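# Carry the yellow sponge to the next room's coffee table

## Task

Move the yellow sponge so that it rests on the coffee table located in the adjoining room; the robot must not topple or be left leaning, or the task counts as failed.

## Robot and tools

Robot: an omnidirectional wheeled base with a column about 1.7 m high. A carriage rides up the column (lift_m, 0 to 1 m) and carries two six-joint arms, left and right, each ending in a five-finger hand. Arm bases sit about 0.57 m + lift_m above the floor, with carriage parts hanging about 0.15 m lower. A hand point reaches 0.78 m from its shoulder but only about 0.4 m below the arm base. Parked arm: joints 1 to 6 = 0, 0.05, 0.05, 1.45, 0, 0. Cameras: carriage_camera (fixed, forward, tilted about 20 degrees down), left_wrist_camera and right_wrist_camera (on each wrist's little-finger side, aimed at the hand point).

Frames: the base frame has its origin on the floor under the base centre, x forward, y left, z up, in metres; left_hand and right_hand readings are hand points in this frame and tend to read higher than the real hand, especially at long reach. base_odometry is relative to where the base began the scene, counts wheel turns only (slip counts as travel), heading in rad, left positive, -3.142 to 3.142.

move: one action plus optional cameras and blocking. "base" holds exactly one relative offset from the base's current position: translate_m (forward +, -2 to 2 m), strafe_m (left +, -2 to 2 m) or rotate_rad (counter-clockwise +, -6.3 to 6.3 rad). "joints" is a single object naming any joints of either arm by key, each an absolute target: lift_m; <side>_joint1_rad (-2.617 to 3.054, yaw about vertical, 0 forward, + left); joint2 (0 to 3.141, shoulder: 0 upper arm back level, 1.57 up, 3.14 forward level); joint3 (0 to 3.141, elbow: 0 folded, 3.14 straight); joint4 (-1.57 to 1.57, wrist pitch, + lifts fingertips); joint5 (-1.57 to 1.57, wrist yaw, + turns fingertips right); joint6 (-2.094 to 2.094, hand roll, + clockwise seen from forearm). Hand keys <side>_hand_little, _ring, _middle, _index, _thumb_bend, _thumb_turn run -1 (closed) to +1 (open); thumb_turn -1 puts the thumb opposite the fingers. <side>_hand_force_limit (-1 to 1, about 0 to 10 N, 15 N for thumb motors) and <side>_hand_speed (-0.96 to 1) are settings. "speeds" caps this action's speed: translate_m/strafe_m 0.02 to 0.5 m/s, rotate_rad 0.05 to 1.57 rad/s, lift_m 0.08 to 0.27 m/s. "min_time_s" (0.1 to 8 s) is the shortest duration for arm motions; 2 or more keeps hand paths straighter. cameras: list of names or ["all"]; blocking false returns within about 0.5 s while motion continues. A move with no action just reports state and images. No action runs beyond 15 s; after 14 s a move ends with time_out.

wait(seconds 0 to 10, cameras) lets time pass and returns early if earlier motions settle. stop brakes all running motions (not instantly; the base coasts). zoom_image(camera, region [x0,y0,x1,y1], up to 504 px each side) enlarges part of the newest image. show_instructions shows reference pages. finished_scene ends the scene for good; the sponge must stay on the table afterwards.

Results: "move" says done or the worst status. base_status/joint_status per motion: done, moving, off_target (resting away from target, maybe still pushing), contact_stop, time_out, stopped, not_followed (a self-collision check refused the arm targets), limit_stop_at_motor_heat. An uncommanded stop, or a refused call, cancels the remaining move/wait/finished_scene calls in the same reply. on_its_own lists things the robot did unasked. motor_effort gives percent of max (peak in brackets); a lift effort that keeps dropping while lowering means a hand or load is resting on something. <side>_hand_stopped_by lists six words (little, ring, middle, index, thumb_bend, thumb_turn): moving, target, force, stalled, fault. <side>_<motor>_load_n is fingertip load in N; near 0 after a grasp means the object was lost. MOTOR HOT warns at 75 °C; at 100 °C an OVER-TEMPERATURE FAULT drops that arm for 30 to 60 s, after which targets must be resent.

Gripping: a finger motor only starts when its target changes by at least 0.002; it halts at the target or when load hits the force limit, then locks. For a sponge, turn the thumb in front (thumb_turn -1) and close slowly (hand_speed about -0.94) with a moderate force limit; the hand wraps objects roughly 3.5 to 6.5 cm thick. Start values: force_limit 0, speed -0.8 (a finger closes in about 3.6 s). To release, send targets more open than the readings.

Avoid: tipping (worst with the carriage high, arms stretched or loaded, sudden stops, pushing/pulling); backing under a table edge; driving against furniture (a contact_stop usually needs about 0.2 m back the way you came); arm-on-arm contact, which can end the scene; swinging an arm outward by 0.5 rad or more while joint 2 is below 0.8 rad (elbow hits column); dropping the sponge from height or hitting fixed objects hard. Arms have no contact stop and keep pressing. Park arms while driving or thinking to prevent overheating. Odometry drifts a degree or two after turns, so recheck with cameras.

Each tool is called after "Call:" as name([rows], argument=value, ...), one row to a line, values as JSON.

Reference images:

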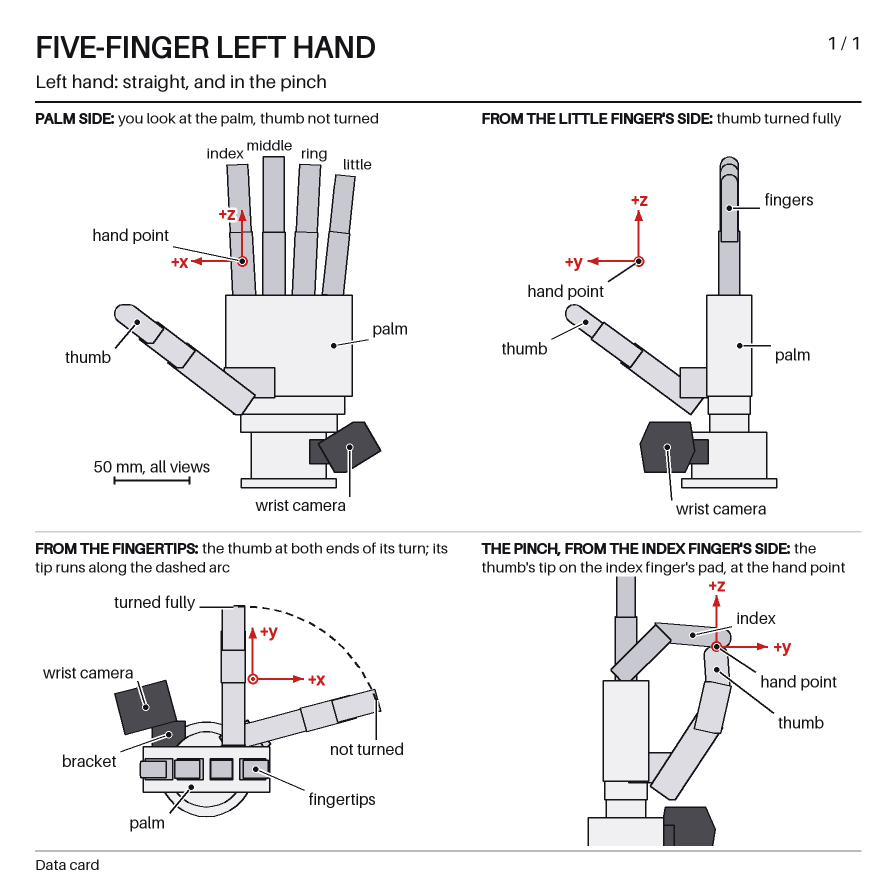

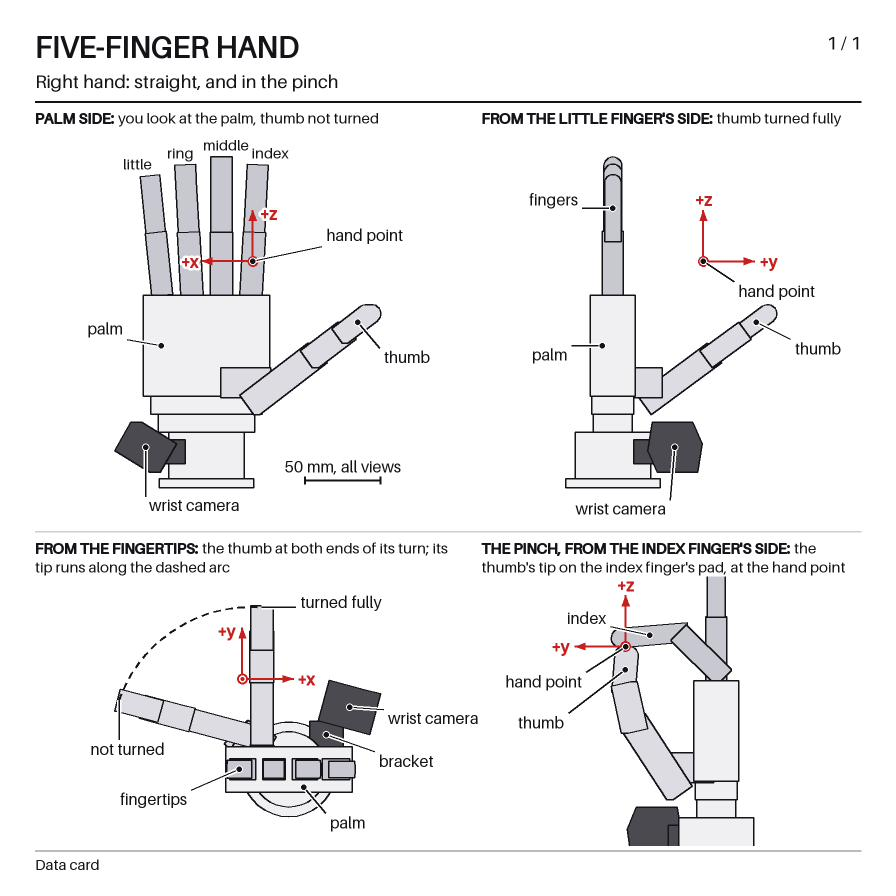

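## Session

Call:
move()

Scene clock: 0.00 s.
Joint torques (N m): no reading
base_odometry: x=+0.000 y=+0.000 heading=+0.000
base_status: not commanded
joint_positions: lift_m=+0.300 left_joint1_rad=-0.012 left_joint2_rad=+0.041 left_joint3_rad=+0.037 left_joint4_rad=+1.488 left_joint5_rad=+0.017 left_joint6_rad=+0.009 right_joint1_rad=-0.013 right_joint2_rad=+0.039 right_joint3_rad=+0.064 right_joint4_rad=+1.461 right_joint5_rad=-0.014 right_joint6_rad=+0.006 left_hand_little=+1.000 left_hand_ring=+1.000 left_hand_middle=+1.000 left_hand_index=+1.000 left_hand_thumb_turn=+1.000 left_hand_thumb_bend=+1.000 left_hand_force_limit=+0.000 left_hand_speed=-0.800 right_hand_little=+1.000 right_hand_ring=+1.000 right_hand_middle=+1.000 right_hand_index=+1.000 right_hand_thumb_turn=+1.000 right_hand_thumb_bend=+1.000 right_hand_force_limit=+0.000 right_hand_speed=-0.800
joint_status: not commanded
left_hand_stopped_by: target,target,target,target,target,target
right_hand_stopped_by: target,target,target,target,target,target
left_little_load_n: 0.0
left_ring_load_n: 0.0
left_middle_load_n: 0.0
left_index_load_n: 0.0
left_thumb_bend_load_n: 0.0
left_thumb_turn_load_n: 0.0
right_little_load_n: 0.0
right_ring_load_n: 0.5
right_middle_load_n: 0.0
right_index_load_n: 0.0
right_thumb_bend_load_n: 0.0
right_thumb_turn_load_n: 0.0
motor_effort: lift_m=+24 drive_wheels=-1
left_hand: x=+0.3119 y=+0.2761 z=+1.2890 quat_wxyz=(+0.705, -0.024, +0.037, -0.708) (m; base frame)
right_hand: x=+0.3103 y=-0.2780 z=+1.2957 quat_wxyz=(+0.704, -0.035, +0.026, -0.709) (m; base frame)
pictures: carriage_camera, left_wrist_camera, right_wrist_camera

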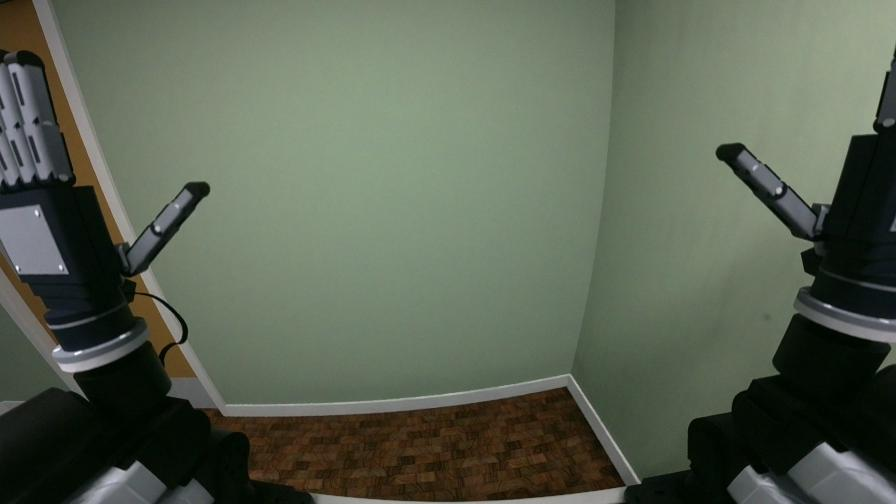

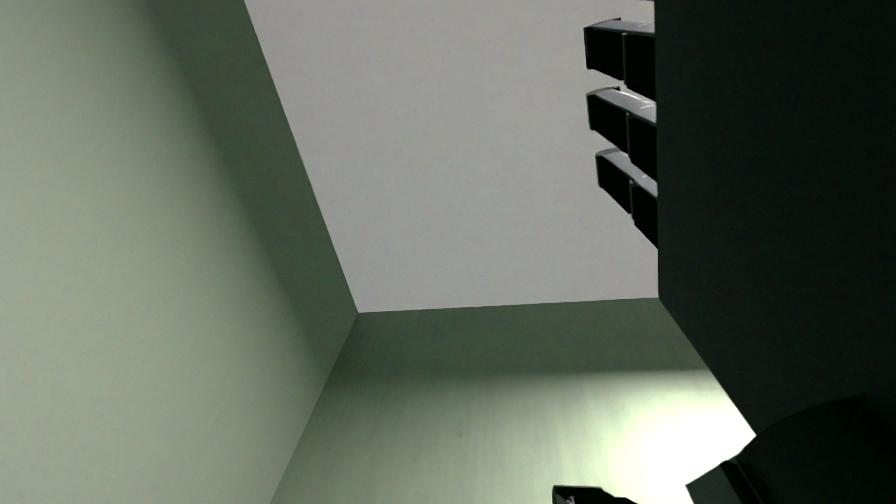

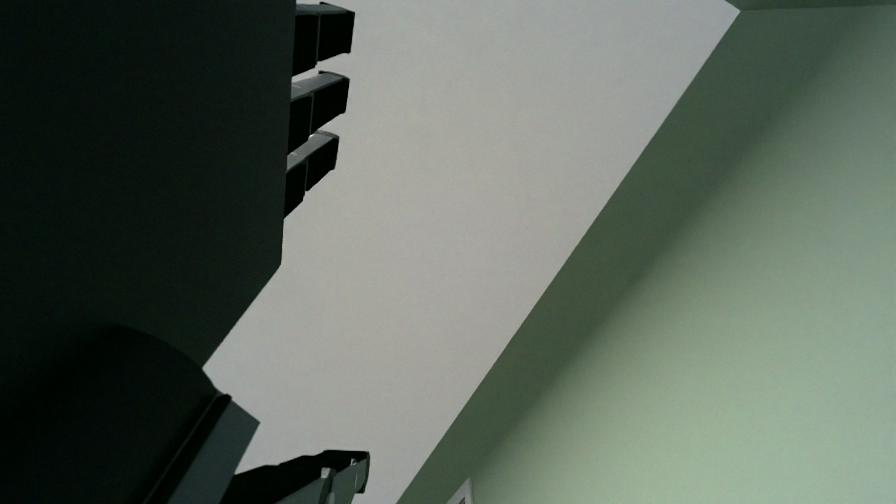

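Call:
move(base={"rotate_rad": 0.8}, cameras=["carriage_camera"])

Call:
move(base={"rotate_rad": 0.8}, cameras=["carriage_camera"])

Call:
move(base={"rotate_rad": 0.8}, cameras=["carriage_camera"])

Call:
move(base={"rotate_rad": 0.8}, cameras=["carriage_camera"])

Scene clock: 2.67 s.
Joint torques (N m): left_arm=[0.12 3.32 5.26 -0.14 0.07 0.01] | right_arm=[-0.06 3.74 5.44 -0.17 -0.09 0.01]
move: done
base_odometry: x=+0.000 y=+0.000 heading=+0.800
base_status: done
joint_positions: lift_m=+0.300 left_joint1_rad=-0.012 left_joint2_rad=+0.041 left_joint3_rad=+0.037 left_joint4_rad=+1.488 left_joint5_rad=+0.017 left_joint6_rad=+0.009 right_joint1_rad=-0.013 right_joint2_rad=+0.039 right_joint3_rad=+0.064 right_joint4_rad=+1.461 right_joint5_rad=-0.014 right_joint6_rad=+0.006 left_hand_little=+1.000 left_hand_ring=+1.000 left_hand_middle=+1.000 left_hand_index=+1.000 left_hand_thumb_turn=+1.000 left_hand_thumb_bend=+1.000 left_hand_force_limit=+0.000 left_hand_speed=-0.800 right_hand_little=+1.000 right_hand_ring=+1.000 right_hand_middle=+1.000 right_hand_index=+1.000 right_hand_thumb_turn=+1.000 right_hand_thumb_bend=+1.000 right_hand_force_limit=+0.000 right_hand_speed=-0.800
joint_status: not commanded
left_hand_stopped_by: target,target,target,target,target,target
right_hand_stopped_by: target,target,target,target,target,target
left_little_load_n: 0.0
left_ring_load_n: 0.0
left_middle_load_n: 0.0
left_index_load_n: 0.0
left_thumb_bend_load_n: 0.0
left_thumb_turn_load_n: 0.0
right_little_load_n: 0.0
right_ring_load_n: 0.0
right_middle_load_n: 0.0
right_index_load_n: 0.0
right_thumb_bend_load_n: 0.0
right_thumb_turn_load_n: 0.0
motor_effort: lift_m=+24(24) drive_wheels=+5(11)
left_hand: x=+0.3119 y=+0.2761 z=+1.2890 quat_wxyz=(+0.705, -0.024, +0.037, -0.708) (m; base frame)
right_hand: x=+0.3103 y=-0.2780 z=+1.2957 quat_wxyz=(+0.704, -0.035, +0.026, -0.709) (m; base frame)
pictures: carriage_camera

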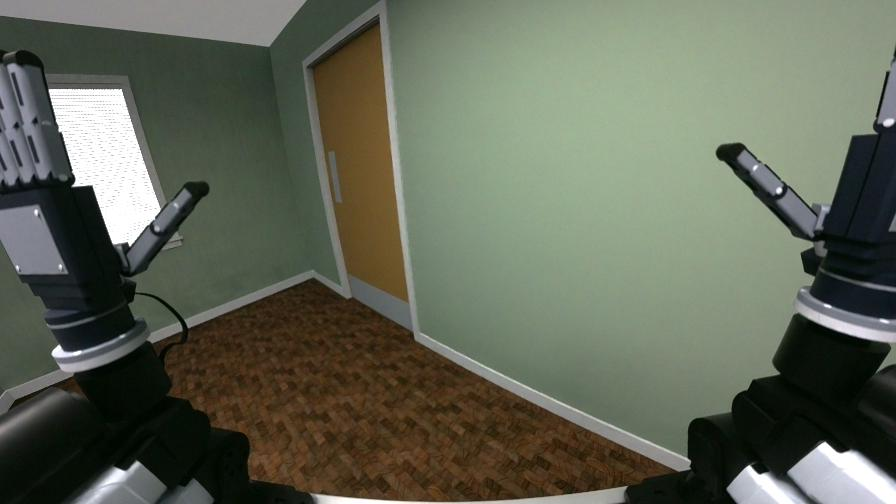

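Scene clock: 4.97 s.
Joint torques (N m): left_arm=[0.16 3.32 5.27 -0.15 0.07 0.03] | right_arm=[-0.17 3.74 5.37 -0.17 -0.08 -0.01]
move: done
base_odometry: x=+0.000 y=+0.000 heading=+1.599
base_status: done
joint_positions: lift_m=+0.300 left_joint1_rad=-0.012 left_joint2_rad=+0.041 left_joint3_rad=+0.037 left_joint4_rad=+1.488 left_joint5_rad=+0.017 left_joint6_rad=+0.009 right_joint1_rad=-0.013 right_joint2_rad=+0.039 right_joint3_rad=+0.064 right_joint4_rad=+1.460 right_joint5_rad=-0.014 right_joint6_rad=+0.006 left_hand_little=+1.000 left_hand_ring=+1.000 left_hand_middle=+1.000 left_hand_index=+1.000 left_hand_thumb_turn=+1.000 left_hand_thumb_bend=+1.000 left_hand_force_limit=+0.000 left_hand_speed=-0.800 right_hand_little=+1.000 right_hand_ring=+1.000 right_hand_middle=+1.000 right_hand_index=+1.000 right_hand_thumb_turn=+1.000 right_hand_thumb_bend=+1.000 right_hand_force_limit=+0.000 right_hand_speed=-0.800
joint_status: not commanded
left_hand_stopped_by: target,target,target,target,target,target
right_hand_stopped_by: target,target,target,target,target,target
left_little_load_n: 0.0
left_ring_load_n: 0.0
left_middle_load_n: 0.0
left_index_load_n: 0.0
left_thumb_bend_load_n: 0.0
left_thumb_turn_load_n: 0.0
right_little_load_n: 0.0
right_ring_load_n: 0.0
right_middle_load_n: 0.0
right_index_load_n: 0.0
right_thumb_bend_load_n: 0.0
right_thumb_turn_load_n: 0.0
motor_effort: lift_m=+24(24) drive_wheels=+5(12)
left_hand: x=+0.3119 y=+0.2761 z=+1.2890 quat_wxyz=(+0.705, -0.024, +0.037, -0.708) (m; base frame)
right_hand: x=+0.3104 y=-0.2780 z=+1.2957 quat_wxyz=(+0.704, -0.035, +0.026, -0.709) (m; base frame)
pictures: carriage_camera

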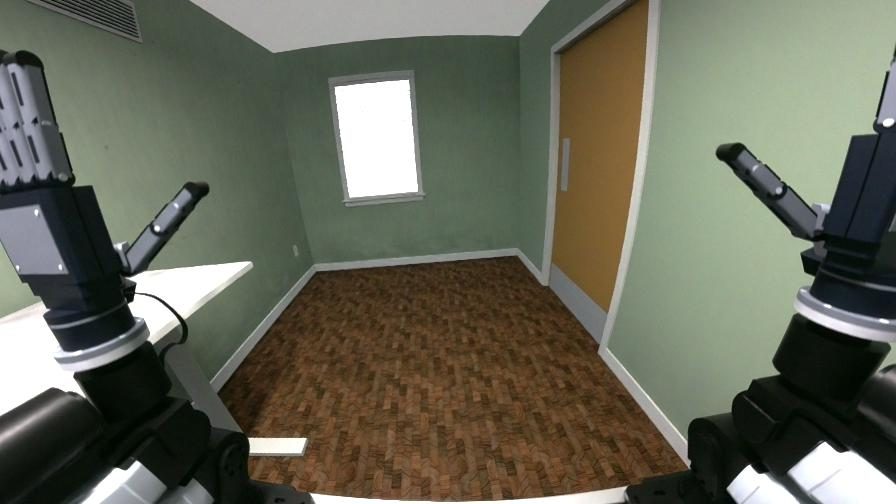

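Scene clock: 7.27 s.
Joint torques (N m): left_arm=[0.14 3.32 5.26 -0.14 0.06 0.04] | right_arm=[-0.16 3.78 5.39 -0.16 -0.09 -0.01]
move: done
base_odometry: x=+0.000 y=+0.000 heading=+2.399
base_status: done
joint_positions: lift_m=+0.300 left_joint1_rad=-0.012 left_joint2_rad=+0.041 left_joint3_rad=+0.037 left_joint4_rad=+1.488 left_joint5_rad=+0.017 left_joint6_rad=+0.009 right_joint1_rad=-0.013 right_joint2_rad=+0.039 right_joint3_rad=+0.064 right_joint4_rad=+1.460 right_joint5_rad=-0.014 right_joint6_rad=+0.006 left_hand_little=+1.000 left_hand_ring=+1.000 left_hand_middle=+1.000 left_hand_index=+1.000 left_hand_thumb_turn=+1.000 left_hand_thumb_bend=+1.000 left_hand_force_limit=+0.000 left_hand_speed=-0.800 right_hand_little=+1.000 right_hand_ring=+1.000 right_hand_middle=+1.000 right_hand_index=+1.000 right_hand_thumb_turn=+1.000 right_hand_thumb_bend=+1.000 right_hand_force_limit=+0.000 right_hand_speed=-0.800
joint_status: not commanded
left_hand_stopped_by: target,target,target,target,target,target
right_hand_stopped_by: target,target,target,target,target,target
left_little_load_n: 0.0
left_ring_load_n: 0.0
left_middle_load_n: 0.0
left_index_load_n: 0.0
left_thumb_bend_load_n: 0.0
left_thumb_turn_load_n: 0.0
right_little_load_n: 0.0
right_ring_load_n: 0.0
right_middle_load_n: 0.5
right_index_load_n: 0.0
right_thumb_bend_load_n: 0.0
right_thumb_turn_load_n: 0.0
motor_effort: lift_m=+24(24) drive_wheels=+5(11)
left_hand: x=+0.3120 y=+0.2761 z=+1.2890 quat_wxyz=(+0.705, -0.024, +0.037, -0.708) (m; base frame)
right_hand: x=+0.3104 y=-0.2780 z=+1.2957 quat_wxyz=(+0.704, -0.035, +0.026, -0.709) (m; base frame)
pictures: carriage_camera

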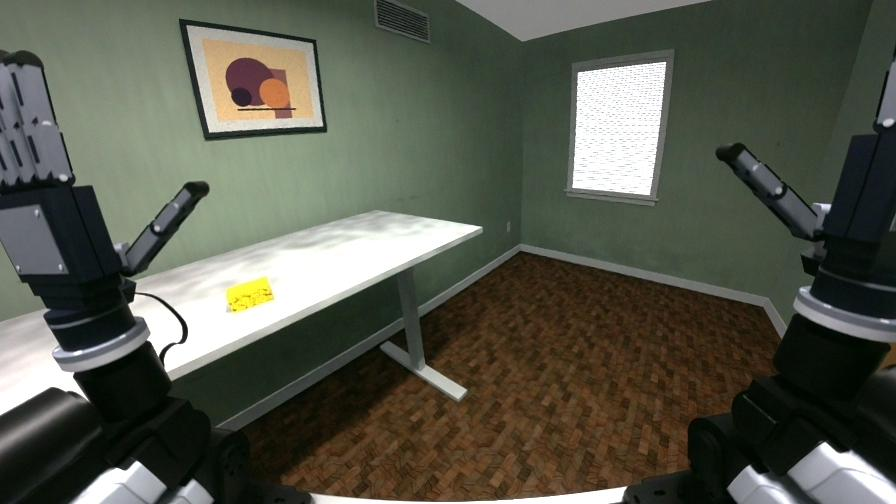

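Scene clock: 9.57 s.
Joint torques (N m): left_arm=[0.2 3.32 5.31 -0.14 0.06 0.04] | right_arm=[-0.16 3.73 5.45 -0.14 -0.1 -0.02]
move: done
base_odometry: x=+0.000 y=+0.000 heading=-3.085
base_status: done
joint_positions: lift_m=+0.300 left_joint1_rad=-0.012 left_joint2_rad=+0.041 left_joint3_rad=+0.037 left_joint4_rad=+1.488 left_joint5_rad=+0.017 left_joint6_rad=+0.009 right_joint1_rad=-0.013 right_joint2_rad=+0.039 right_joint3_rad=+0.064 right_joint4_rad=+1.460 right_joint5_rad=-0.014 right_joint6_rad=+0.006 left_hand_little=+1.000 left_hand_ring=+1.000 left_hand_middle=+1.000 left_hand_index=+1.000 left_hand_thumb_turn=+1.000 left_hand_thumb_bend=+1.000 left_hand_force_limit=+0.000 left_hand_speed=-0.800 right_hand_little=+1.000 right_hand_ring=+1.000 right_hand_middle=+1.000 right_hand_index=+1.000 right_hand_thumb_turn=+1.000 right_hand_thumb_bend=+1.000 right_hand_force_limit=+0.000 right_hand_speed=-0.800
joint_status: not commanded
left_hand_stopped_by: target,target,target,target,target,target
right_hand_stopped_by: target,target,target,target,target,target
left_little_load_n: 0.0
left_ring_load_n: 0.0
left_middle_load_n: 0.0
left_index_load_n: 0.0
left_thumb_bend_load_n: 0.0
left_thumb_turn_load_n: 0.0
right_little_load_n: 0.0
right_ring_load_n: 0.0
right_middle_load_n: 0.0
right_index_load_n: 0.0
right_thumb_bend_load_n: 0.0
right_thumb_turn_load_n: 0.0
motor_effort: lift_m=+24(24) drive_wheels=+5(11)
left_hand: x=+0.3120 y=+0.2761 z=+1.2890 quat_wxyz=(+0.705, -0.024, +0.037, -0.708) (m; base frame)
right_hand: x=+0.3105 y=-0.2780 z=+1.2957 quat_wxyz=(+0.704, -0.035, +0.026, -0.709) (m; base frame)
pictures: carriage_camera

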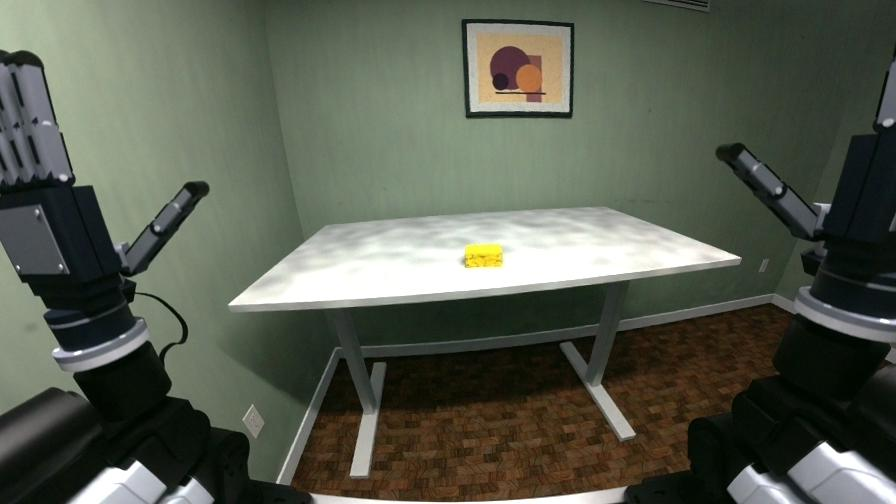

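Call:
zoom_image(camera="carriage_camera", region=[430, 220, 550, 290])

Scaled by 4.200 from the camera's 896x504 image, which has a finer 1280x720 frame.

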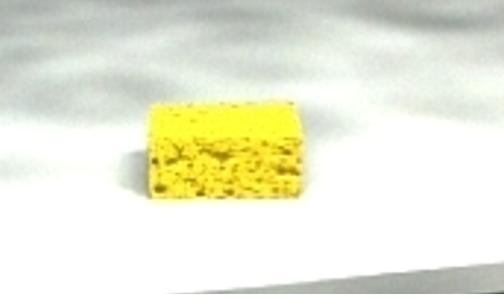

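Call:
move(joints={"lift_m": 0.55}, cameras=["carriage_camera"])

Call:
zoom_image(camera="carriage_camera", region=[430, 240, 590, 360])

Scene clock: 14.30 s.
Joint torques (N m): left_arm=[0.13 3.28 5.24 -0.13 0.07 0.03] | right_arm=[-0.12 3.69 5.48 -0.15 -0.1 -0.03]
move: done
base_odometry: x=+0.000 y=+0.000 heading=-3.085
base_status: not commanded
joint_positions: lift_m=+0.550 left_joint1_rad=-0.012 left_joint2_rad=+0.041 left_joint3_rad=+0.037 left_joint4_rad=+1.488 left_joint5_rad=+0.017 left_joint6_rad=+0.009 right_joint1_rad=-0.013 right_joint2_rad=+0.039 right_joint3_rad=+0.064 right_joint4_rad=+1.460 right_joint5_rad=-0.014 right_joint6_rad=+0.006 left_hand_little=+1.000 left_hand_ring=+1.000 left_hand_middle=+1.000 left_hand_index=+1.000 left_hand_thumb_turn=+1.000 left_hand_thumb_bend=+1.000 left_hand_force_limit=+0.000 left_hand_speed=-0.800 right_hand_little=+1.000 right_hand_ring=+1.000 right_hand_middle=+1.000 right_hand_index=+1.000 right_hand_thumb_turn=+1.000 right_hand_thumb_bend=+1.000 right_hand_force_limit=+0.000 right_hand_speed=-0.800
joint_status: all done
left_hand_stopped_by: target,target,target,target,target,target
right_hand_stopped_by: target,target,target,target,target,target
left_little_load_n: 0.0
left_ring_load_n: 0.0
left_middle_load_n: 0.0
left_index_load_n: 0.0
left_thumb_bend_load_n: 0.0
left_thumb_turn_load_n: 0.0
right_little_load_n: 0.0
right_ring_load_n: 0.0
right_middle_load_n: 0.0
right_index_load_n: 0.0
right_thumb_bend_load_n: 0.0
right_thumb_turn_load_n: 0.0
motor_effort: lift_m=+27(34) drive_wheels=+5(5)
left_hand: x=+0.3120 y=+0.2761 z=+1.5387 quat_wxyz=(+0.705, -0.024, +0.037, -0.708) (m; base frame)
right_hand: x=+0.3105 y=-0.2780 z=+1.5454 quat_wxyz=(+0.704, -0.035, +0.026, -0.709) (m; base frame)
pictures: carriage_camera
camera_calibration:
carriage_camera: T_world_to_cam=[[0.012093, -0.998566, -0.0521537, 0.0810964], [-0.372057, 0.0439191, -0.92717, 1.44565], [0.928131, 0.0306164, -0.370992, 0.451039], [0, 0, 0, 1]] pos_world=[0.118261, 0.00367903, 1.51193]

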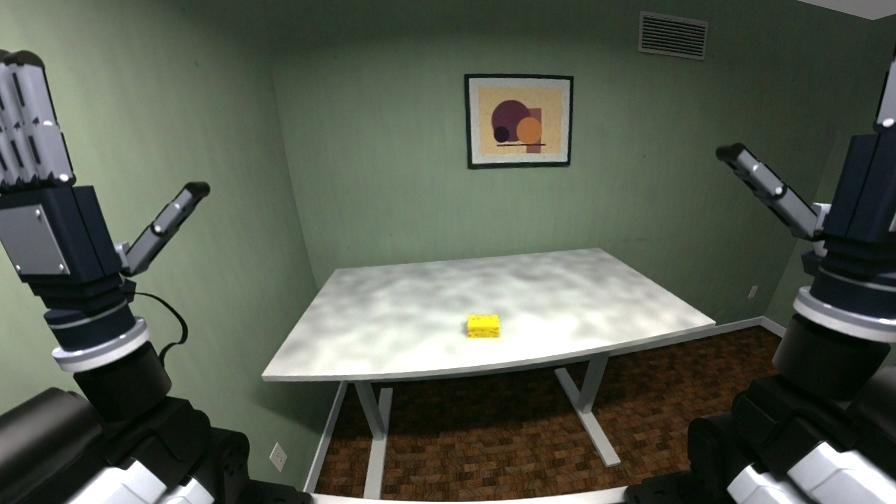

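Scaled by 3.150 from the camera's 896x504 image, which has a finer 1280x720 frame.

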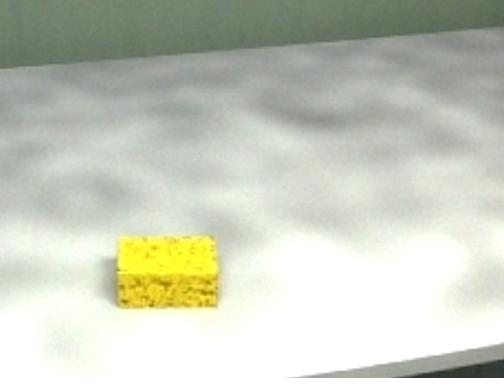

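Call:
move(joints={"right_joint1_rad": 0.0, "right_joint2_rad": 1.6, "right_joint3_rad": 1.6, "right_joint4_rad": -0.785, "right_joint5_rad": 0, "right_joint6_rad": 0}, min_time_s=3, cameras=["carriage_camera", "right_wrist_camera"])

Scene clock: 19.20 s.
Joint torques (N m): left_arm=[0.2 3.33 5.27 -0.14 0.07 0.02] | right_arm=[0.66 -5.98 9.55 1.48 -0.01 -0.06]
move: done
base_odometry: x=+0.000 y=+0.000 heading=-3.085
base_status: not commanded
joint_positions: lift_m=+0.550 left_joint1_rad=-0.012 left_joint2_rad=+0.041 left_joint3_rad=+0.037 left_joint4_rad=+1.488 left_joint5_rad=+0.017 left_joint6_rad=+0.009 right_joint1_rad=-0.008 right_joint2_rad=+1.589 right_joint3_rad=+1.571 right_joint4_rad=-0.773 right_joint5_rad=-0.009 right_joint6_rad=+0.006 left_hand_little=+1.000 left_hand_ring=+1.000 left_hand_middle=+1.000 left_hand_index=+1.000 left_hand_thumb_turn=+1.000 left_hand_thumb_bend=+1.000 left_hand_force_limit=+0.000 left_hand_speed=-0.800 right_hand_little=+1.000 right_hand_ring=+1.000 right_hand_middle=+1.000 right_hand_index=+1.000 right_hand_thumb_turn=+1.000 right_hand_thumb_bend=+1.000 right_hand_force_limit=+0.000 right_hand_speed=-0.800
joint_status: all done
left_hand_stopped_by: target,target,target,target,target,target
right_hand_stopped_by: target,target,target,target,target,target
left_little_load_n: 0.0
left_ring_load_n: 0.0
left_middle_load_n: 0.0
left_index_load_n: 0.0
left_thumb_bend_load_n: 0.0
left_thumb_turn_load_n: 0.0
right_little_load_n: 0.0
right_ring_load_n: 0.0
right_middle_load_n: 0.0
right_index_load_n: 0.0
right_thumb_bend_load_n: 0.0
right_thumb_turn_load_n: -0.5
motor_effort: lift_m=+26(27) drive_wheels=+5(5)
left_hand: x=+0.3120 y=+0.2761 z=+1.5387 quat_wxyz=(+0.705, -0.024, +0.037, -0.708) (m; base frame)
right_hand: x=+0.6445 y=-0.2810 z=+1.2944 quat_wxyz=(+0.272, -0.651, +0.657, -0.266) (m; base frame)
pictures: carriage_camera, right_wrist_camera
camera_calibration:
carriage_camera: T_world_to_cam=[[0.012093, -0.998566, -0.0521537, 0.0810964], [-0.372057, 0.0439191, -0.92717, 1.44565], [0.928131, 0.0306164, -0.370992, 0.451039], [0, 0, 0, 1]] pos_world=[0.118261, 0.00367903, 1.51193]
right_wrist_camera: T_world_to_cam=[[-0.675482, -0.266147, -0.68767, 1.2485], [-0.529848, 0.823775, 0.201632, 0.312185], [0.512822, 0.500559, -0.697463, 0.830043], [0, 0, 0, 1]] pos_world=[0.583084, -0.340372, 1.37453]

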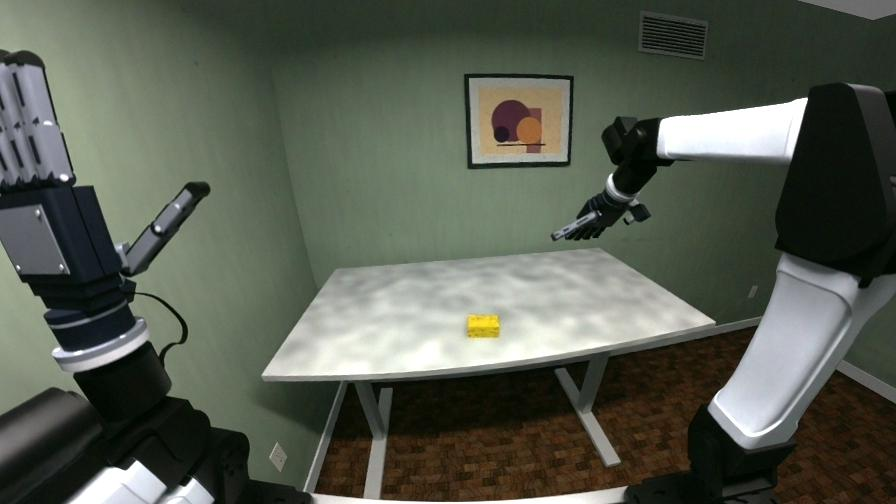

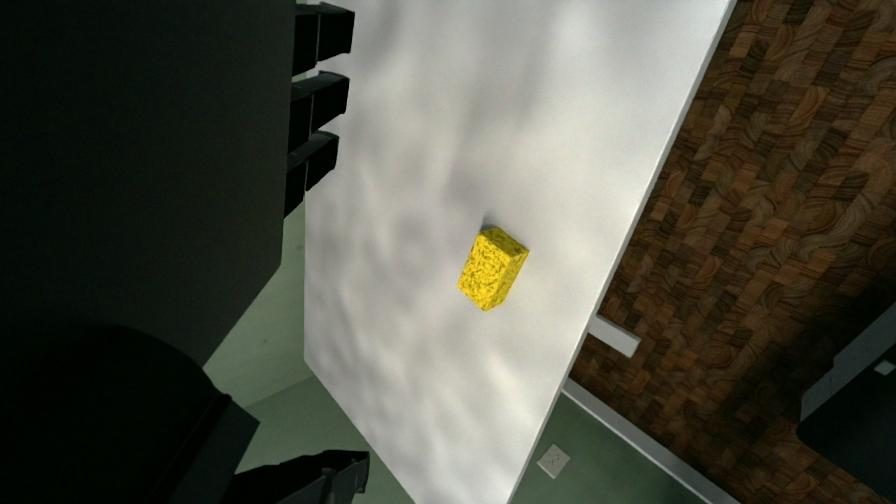

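Call:
move(base={"strafe_m": 0.24}, joints={"lift_m": 0.7, "right_hand_thumb_turn": -1, "right_joint1_rad": -0.04}, speeds={"strafe_m": 0.2}, cameras=["carriage_camera", "right_wrist_camera"])

Call:
zoom_image(camera="carriage_camera", region=[500, 300, 660, 420])

Scene clock: 27.10 s.
Joint torques (N m): left_arm=[0.16 3.29 5.29 -0.15 0.06 0.02] | right_arm=[-0.34 -6.76 8.53 1.58 -0.02 -0.08]
move: done
base_odometry: x=+0.014 y=-0.239 heading=-3.084
base_status: done
joint_positions: lift_m=+0.700 left_joint1_rad=-0.012 left_joint2_rad=+0.041 left_joint3_rad=+0.037 left_joint4_rad=+1.488 left_joint5_rad=+0.017 left_joint6_rad=+0.009 right_joint1_rad=-0.038 right_joint2_rad=+1.596 right_joint3_rad=+1.582 right_joint4_rad=-0.786 right_joint5_rad=-0.005 right_joint6_rad=+0.006 left_hand_little=+1.000 left_hand_ring=+1.000 left_hand_middle=+1.000 left_hand_index=+1.000 left_hand_thumb_turn=+1.000 left_hand_thumb_bend=+1.000 left_hand_force_limit=+0.000 left_hand_speed=-0.800 right_hand_little=+1.000 right_hand_ring=+1.000 right_hand_middle=+1.000 right_hand_index=+1.000 right_hand_thumb_turn=-1.000 right_hand_thumb_bend=+1.000 right_hand_force_limit=+0.000 right_hand_speed=-0.800
joint_status: all done
left_hand_stopped_by: target,target,target,target,target,target
right_hand_stopped_by: target,target,target,target,target,target
left_little_load_n: 0.0
left_ring_load_n: 0.0
left_middle_load_n: 0.0
left_index_load_n: 0.0
left_thumb_bend_load_n: 0.0
left_thumb_turn_load_n: 0.0
right_little_load_n: 0.0
right_ring_load_n: 0.0
right_middle_load_n: 0.0
right_index_load_n: 0.0
right_thumb_bend_load_n: 0.0
right_thumb_turn_load_n: 0.0
motor_effort: lift_m=+26(34) drive_wheels=-6(15)
left_hand: x=+0.3120 y=+0.2761 z=+1.6888 quat_wxyz=(+0.705, -0.024, +0.037, -0.708) (m; base frame)
right_hand: x=+0.6449 y=-0.2945 z=+1.4438 quat_wxyz=(+0.263, -0.641, +0.669, -0.269) (m; base frame)
pictures: carriage_camera, right_wrist_camera
camera_calibration:
carriage_camera: T_world_to_cam=[[0.012093, -0.998566, -0.0521537, 0.0889195], [-0.372057, 0.0439191, -0.92717, 1.58473], [0.928131, 0.0306164, -0.370992, 0.506688], [0, 0, 0, 1]] pos_world=[0.118261, 0.00367903, 1.66193]
right_wrist_camera: T_world_to_cam=[[-0.690281, -0.245203, -0.680726, 1.35358], [-0.500324, 0.841398, 0.204268, 0.275696], [0.522675, 0.481586, -0.703482, 0.937537], [0, 0, 0, 1]] pos_world=[0.58226, -0.351573, 1.52464]

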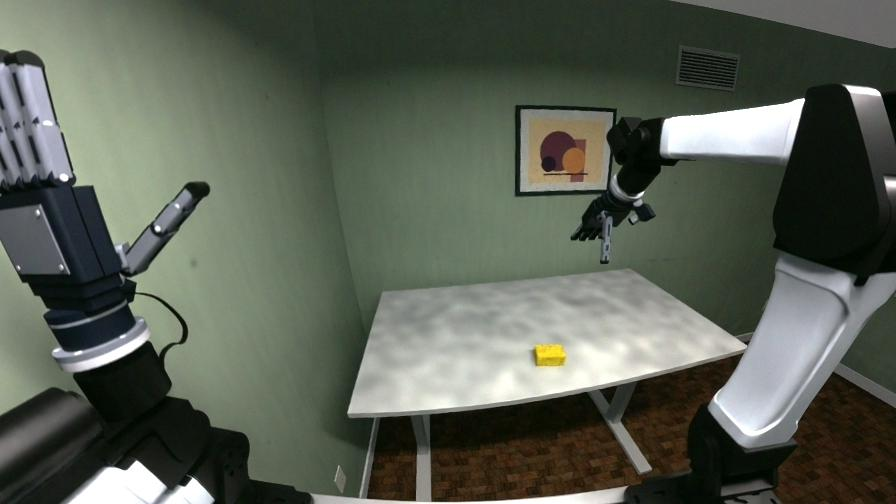

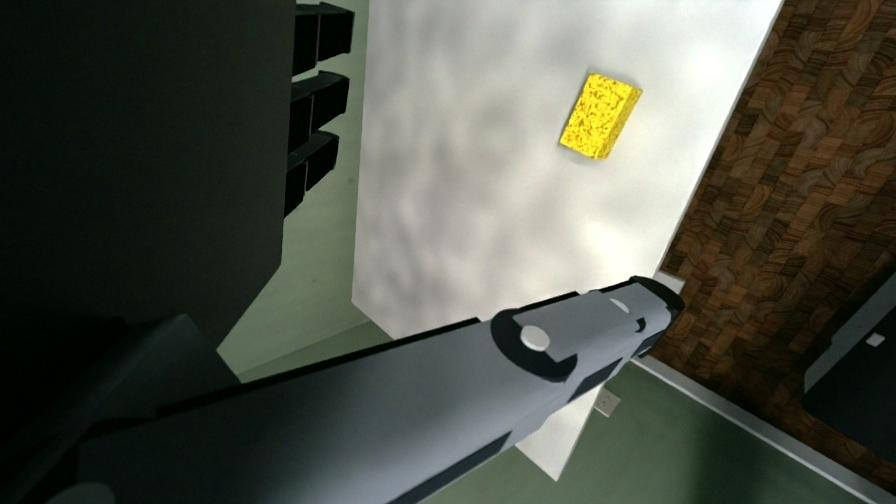

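Scaled by 3.150 from the camera's 896x504 image, which has a finer 1280x720 frame.

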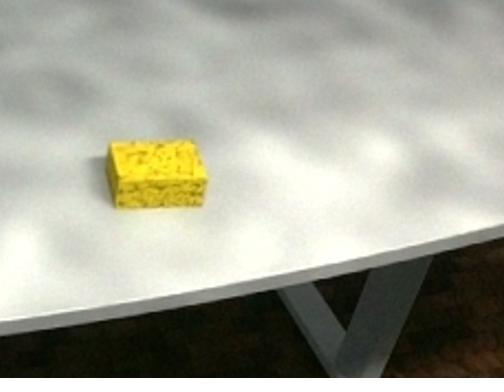

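Call:
zoom_image(camera="right_wrist_camera", region=[540, 50, 660, 180])

Scaled by 3.877 from the camera's 896x504 image, which has a finer 1280x720 frame.

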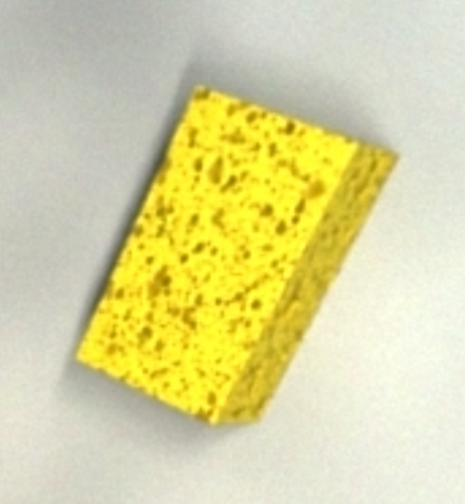

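Call:
move(joints={"lift_m": 0.75, "right_joint1_rad": -0.015, "right_joint2_rad": 2.77, "right_joint3_rad": 1.73, "right_joint4_rad": 0.29}, min_time_s=3, cameras=["carriage_camera", "right_wrist_camera"])

Scene clock: 33.57 s.
Joint torques (N m): left_arm=[0.16 3.29 5.2 -0.14 0.06 0.03] | right_arm=[0.57 -12.23 7.79 1.74 -0.03 -0.09]
move: done
base_odometry: x=+0.014 y=-0.239 heading=-3.084
base_status: not commanded
joint_positions: lift_m=+0.750 left_joint1_rad=-0.012 left_joint2_rad=+0.041 left_joint3_rad=+0.037 left_joint4_rad=+1.488 left_joint5_rad=+0.017 left_joint6_rad=+0.009 right_joint1_rad=-0.022 right_joint2_rad=+2.753 right_joint3_rad=+1.707 right_joint4_rad=+0.270 right_joint5_rad=-0.005 right_joint6_rad=+0.006 left_hand_little=+1.000 left_hand_ring=+1.000 left_hand_middle=+1.000 left_hand_index=+1.000 left_hand_thumb_turn=+1.000 left_hand_thumb_bend=+1.000 left_hand_force_limit=+0.000 left_hand_speed=-0.800 right_hand_little=+1.000 right_hand_ring=+1.000 right_hand_middle=+1.000 right_hand_index=+1.000 right_hand_thumb_turn=-1.000 right_hand_thumb_bend=+1.000 right_hand_force_limit=+0.000 right_hand_speed=-0.800
joint_status: all done
left_hand_stopped_by: target,target,target,target,target,target
right_hand_stopped_by: target,target,target,target,target,target
left_little_load_n: 0.0
left_ring_load_n: 0.0
left_middle_load_n: 0.0
left_index_load_n: 0.0
left_thumb_bend_load_n: 0.0
left_thumb_turn_load_n: 0.0
right_little_load_n: 0.0
right_ring_load_n: 0.0
right_middle_load_n: 0.0
right_index_load_n: 0.0
right_thumb_bend_load_n: 0.0
right_thumb_turn_load_n: 0.0
motor_effort: lift_m=+26(33) drive_wheels=-6(7)
left_hand: x=+0.3120 y=+0.2761 z=+1.7388 quat_wxyz=(+0.705, -0.024, +0.037, -0.708) (m; base frame)
right_hand: x=+0.8164 y=-0.2916 z=+1.0948 quat_wxyz=(+0.273, -0.644, +0.660, -0.274) (m; base frame)
pictures: carriage_camera, right_wrist_camera
camera_calibration:
carriage_camera: T_world_to_cam=[[0.012093, -0.998566, -0.0521537, 0.0915271], [-0.372057, 0.0439191, -0.92717, 1.63109], [0.928131, 0.0306164, -0.370992, 0.525238], [0, 0, 0, 1]] pos_world=[0.118261, 0.00367903, 1.71193]
right_wrist_camera: T_world_to_cam=[[-0.670211, -0.256577, -0.696409, 1.23261], [-0.518357, 0.833374, 0.191819, 0.456427], [0.531153, 0.489547, -0.691535, 0.583322], [0, 0, 0, 1]] pos_world=[0.75287, -0.349678, 1.17424]

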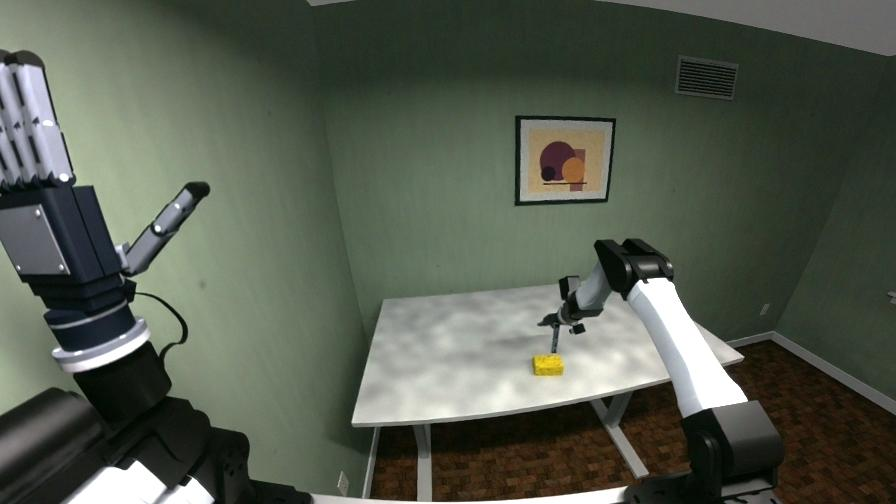

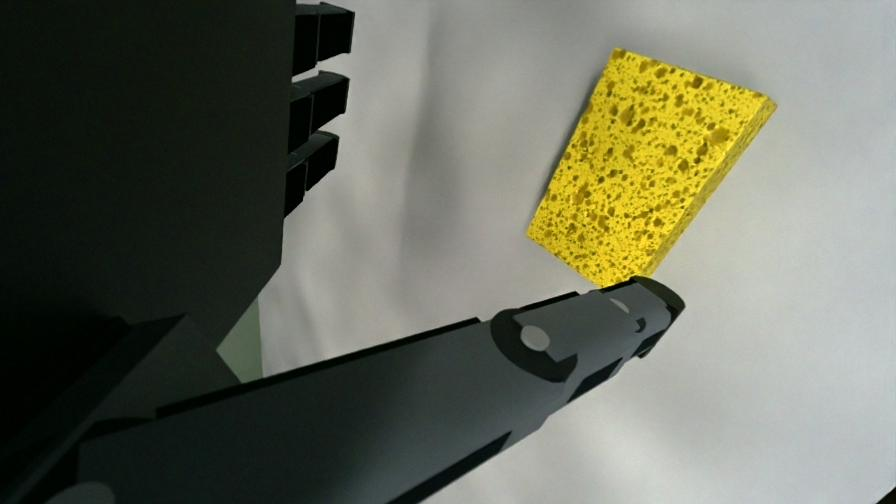

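Call:
move(joints={"right_joint1_rad": -0.015, "right_joint2_rad": 2.75, "right_joint3_rad": 1.65, "right_joint4_rad": 0.35}, min_time_s=2, cameras=["right_wrist_camera"])

Scene clock: 36.83 s.
Joint torques (N m): left_arm=[0.18 3.32 5.22 -0.14 0.05 0.02] | right_arm=[0.62 -13.98 4.55 1.78 -0.04 -0.08]
move: done
base_odometry: x=+0.014 y=-0.239 heading=-3.084
base_status: not commanded
joint_positions: lift_m=+0.750 left_joint1_rad=-0.012 left_joint2_rad=+0.041 left_joint3_rad=+0.037 left_joint4_rad=+1.488 left_joint5_rad=+0.017 left_joint6_rad=+0.009 right_joint1_rad=-0.022 right_joint2_rad=+2.753 right_joint3_rad=+1.658 right_joint4_rad=+0.330 right_joint5_rad=-0.005 right_joint6_rad=+0.006 left_hand_little=+1.000 left_hand_ring=+1.000 left_hand_middle=+1.000 left_hand_index=+1.000 left_hand_thumb_turn=+1.000 left_hand_thumb_bend=+1.000 left_hand_force_limit=+0.000 left_hand_speed=-0.800 right_hand_little=+1.000 right_hand_ring=+1.000 right_hand_middle=+1.000 right_hand_index=+1.000 right_hand_thumb_turn=-1.000 right_hand_thumb_bend=+1.000 right_hand_force_limit=+0.000 right_hand_speed=-0.800
joint_status: all done
left_hand_stopped_by: target,target,target,target,target,target
right_hand_stopped_by: target,target,target,target,target,target
left_little_load_n: 0.0
left_ring_load_n: 0.0
left_middle_load_n: -0.5
left_index_load_n: 0.0
left_thumb_bend_load_n: 0.0
left_thumb_turn_load_n: 0.0
right_little_load_n: 0.0
right_ring_load_n: 0.0
right_middle_load_n: 0.0
right_index_load_n: 0.0
right_thumb_bend_load_n: 0.0
right_thumb_turn_load_n: 0.0
motor_effort: lift_m=+26(27) drive_wheels=-6(7)
left_hand: x=+0.3120 y=+0.2761 z=+1.7388 quat_wxyz=(+0.705, -0.024, +0.037, -0.708) (m; base frame)
right_hand: x=+0.8102 y=-0.2915 z=+1.0884 quat_wxyz=(+0.277, -0.642, +0.659, -0.278) (m; base frame)
pictures: right_wrist_camera
camera_calibration:
right_wrist_camera: T_world_to_cam=[[-0.661683, -0.256806, -0.704433, 1.22577], [-0.520687, 0.833404, 0.185265, 0.463323], [0.5395, 0.489375, -0.685165, 0.568334], [0, 0, 0, 1]] pos_world=[0.745703, -0.349479, 1.16704]

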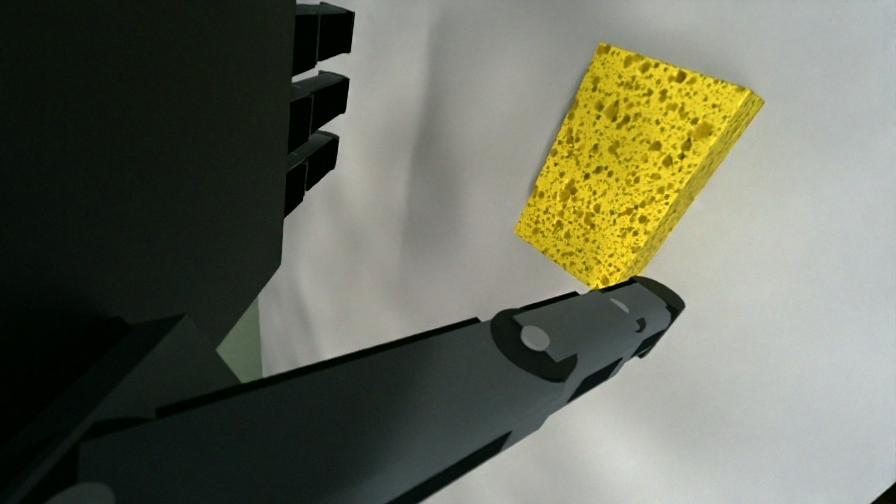

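Call:
move(joints={"right_joint1_rad": -0.01, "right_joint2_rad": 2.74, "right_joint3_rad": 1.585, "right_joint4_rad": 0.4, "lift_m": 0.7}, min_time_s=2, cameras=["right_wrist_camera"])

Scene clock: 39.40 s.
Joint torques (N m): left_arm=[0.21 3.3 5.29 -0.13 0.06 0.03] | right_arm=[0.7 -14.64 4.23 1.76 -0.06 -0.09]
move: done
base_odometry: x=+0.014 y=-0.239 heading=-3.084
base_status: not commanded
joint_positions: lift_m=+0.700 left_joint1_rad=-0.012 left_joint2_rad=+0.041 left_joint3_rad=+0.037 left_joint4_rad=+1.488 left_joint5_rad=+0.017 left_joint6_rad=+0.009 right_joint1_rad=-0.018 right_joint2_rad=+2.753 right_joint3_rad=+1.594 right_joint4_rad=+0.381 right_joint5_rad=-0.005 right_joint6_rad=+0.006 left_hand_little=+1.000 left_hand_ring=+1.000 left_hand_middle=+1.000 left_hand_index=+1.000 left_hand_thumb_turn=+1.000 left_hand_thumb_bend=+1.000 left_hand_force_limit=+0.000 left_hand_speed=-0.800 right_hand_little=+1.000 right_hand_ring=+1.000 right_hand_middle=+1.000 right_hand_index=+1.000 right_hand_thumb_turn=-1.000 right_hand_thumb_bend=+1.000 right_hand_force_limit=+0.000 right_hand_speed=-0.800
joint_status: all done
left_hand_stopped_by: target,target,target,target,target,target
right_hand_stopped_by: target,target,target,target,target,target
left_little_load_n: 0.0
left_ring_load_n: 0.0
left_middle_load_n: 0.0
left_index_load_n: 0.0
left_thumb_bend_load_n: 0.0
left_thumb_turn_load_n: 0.0
right_little_load_n: 0.0
right_ring_load_n: 0.0
right_middle_load_n: 0.0
right_index_load_n: 0.0
right_thumb_bend_load_n: 0.0
right_thumb_turn_load_n: 0.0
motor_effort: lift_m=+20(21) drive_wheels=-6(6)
left_hand: x=+0.3120 y=+0.2761 z=+1.6894 quat_wxyz=(+0.705, -0.024, +0.037, -0.708) (m; base frame)
right_hand: x=+0.7941 y=-0.2887 z=+1.0265 quat_wxyz=(+0.273, -0.645, +0.659, -0.273) (m; base frame)
pictures: right_wrist_camera
camera_calibration:
right_wrist_camera: T_world_to_cam=[[-0.670777, -0.25931, -0.69485, 1.16899], [-0.521381, 0.831181, 0.193131, 0.456024], [0.527465, 0.49183, -0.692736, 0.551349], [0, 0, 0, 1]] pos_world=[0.731076, -0.347078, 1.10614]

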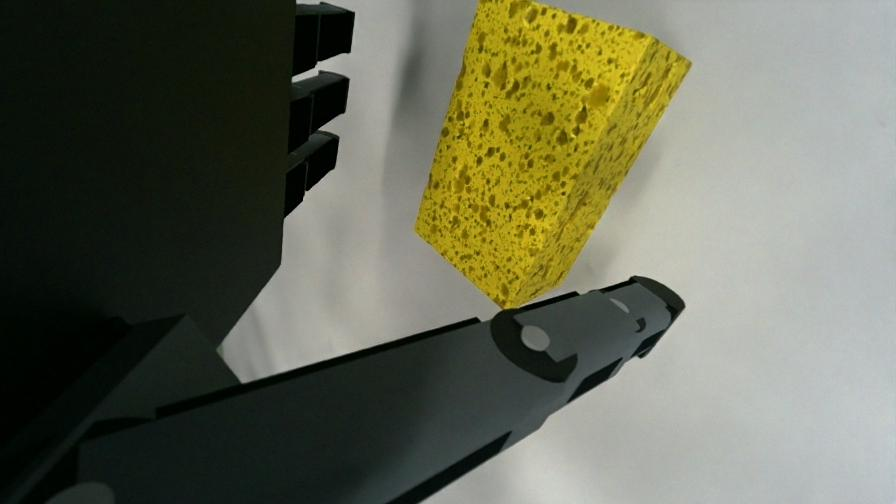

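Call:
move(joints={"lift_m": 0.657}, speeds={"lift_m": 0.08}, cameras=["right_wrist_camera", "carriage_camera"])

Scene clock: 40.67 s.
Joint torques (N m): left_arm=[0.13 3.36 5.26 -0.17 0.07 0.03] | right_arm=[0.62 -14.71 4.67 1.67 -0.06 -0.07]
move: done
base_odometry: x=+0.014 y=-0.239 heading=-3.084
base_status: not commanded
joint_positions: lift_m=+0.657 left_joint1_rad=-0.012 left_joint2_rad=+0.041 left_joint3_rad=+0.037 left_joint4_rad=+1.488 left_joint5_rad=+0.017 left_joint6_rad=+0.009 right_joint1_rad=-0.018 right_joint2_rad=+2.753 right_joint3_rad=+1.590 right_joint4_rad=+0.390 right_joint5_rad=-0.005 right_joint6_rad=+0.006 left_hand_little=+1.000 left_hand_ring=+1.000 left_hand_middle=+1.000 left_hand_index=+1.000 left_hand_thumb_turn=+1.000 left_hand_thumb_bend=+1.000 left_hand_force_limit=+0.000 left_hand_speed=-0.800 right_hand_little=+1.000 right_hand_ring=+1.000 right_hand_middle=+1.000 right_hand_index=+1.000 right_hand_thumb_turn=-1.000 right_hand_thumb_bend=+1.000 right_hand_force_limit=+0.000 right_hand_speed=-0.800
joint_status: all done
left_hand_stopped_by: target,target,target,target,target,target
right_hand_stopped_by: target,target,target,target,target,target
left_little_load_n: 0.0
left_ring_load_n: 0.0
left_middle_load_n: 0.0
left_index_load_n: 0.0
left_thumb_bend_load_n: 0.0
left_thumb_turn_load_n: 0.0
right_little_load_n: 0.0
right_ring_load_n: 0.0
right_middle_load_n: 0.0
right_index_load_n: 0.0
right_thumb_bend_load_n: 0.0
right_thumb_turn_load_n: 0.0
motor_effort: lift_m=+20(23) drive_wheels=-6(6)
left_hand: x=+0.3120 y=+0.2761 z=+1.6464 quat_wxyz=(+0.705, -0.024, +0.037, -0.708) (m; base frame)
right_hand: x=+0.7947 y=-0.2888 z=+0.9838 quat_wxyz=(+0.275, -0.645, +0.658, -0.275) (m; base frame)
pictures: carriage_camera, right_wrist_camera
camera_calibration:
carriage_camera: T_world_to_cam=[[0.012093, -0.998566, -0.0521537, 0.0867134], [-0.372057, 0.0439191, -0.92717, 1.54551], [0.928131, 0.0306164, -0.370992, 0.490995], [0, 0, 0, 1]] pos_world=[0.118261, 0.00367903, 1.61963]
right_wrist_camera: T_world_to_cam=[[-0.666793, -0.259407, -0.698638, 1.14013], [-0.522475, 0.83121, 0.190028, 0.468464], [0.53142, 0.49173, -0.689779, 0.515414], [0, 0, 0, 1]] pos_world=[0.731091, -0.347078, 1.06304]

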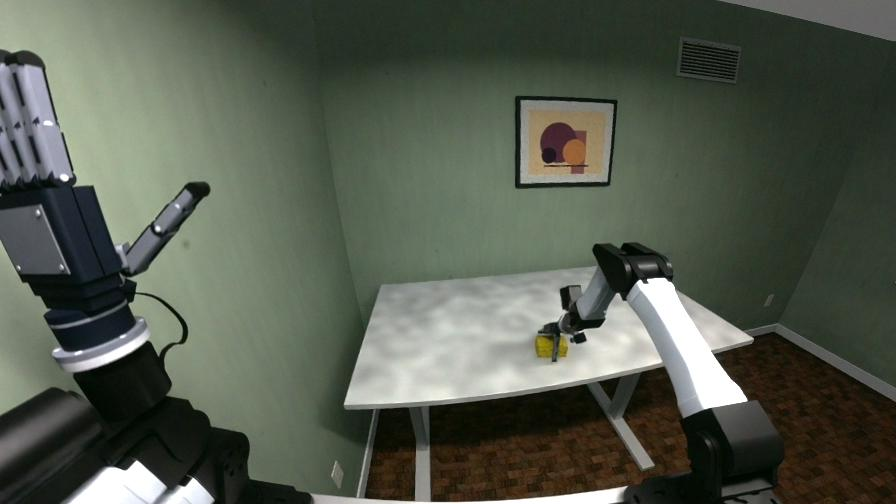

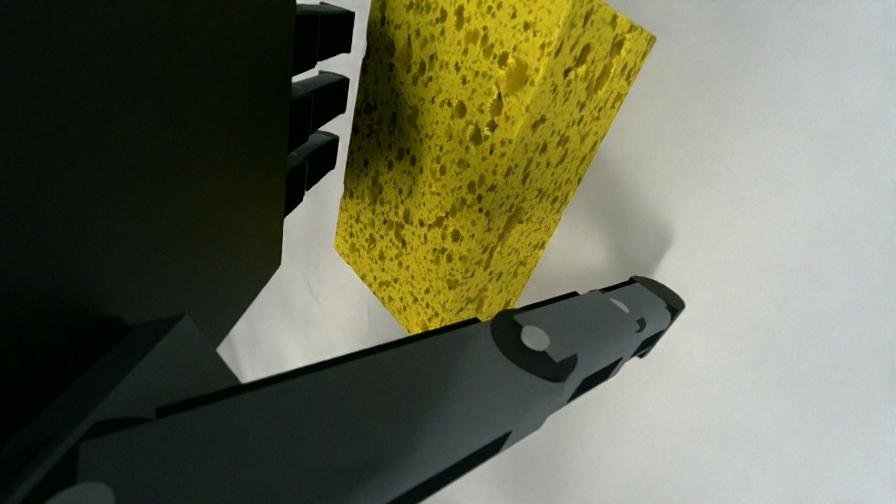

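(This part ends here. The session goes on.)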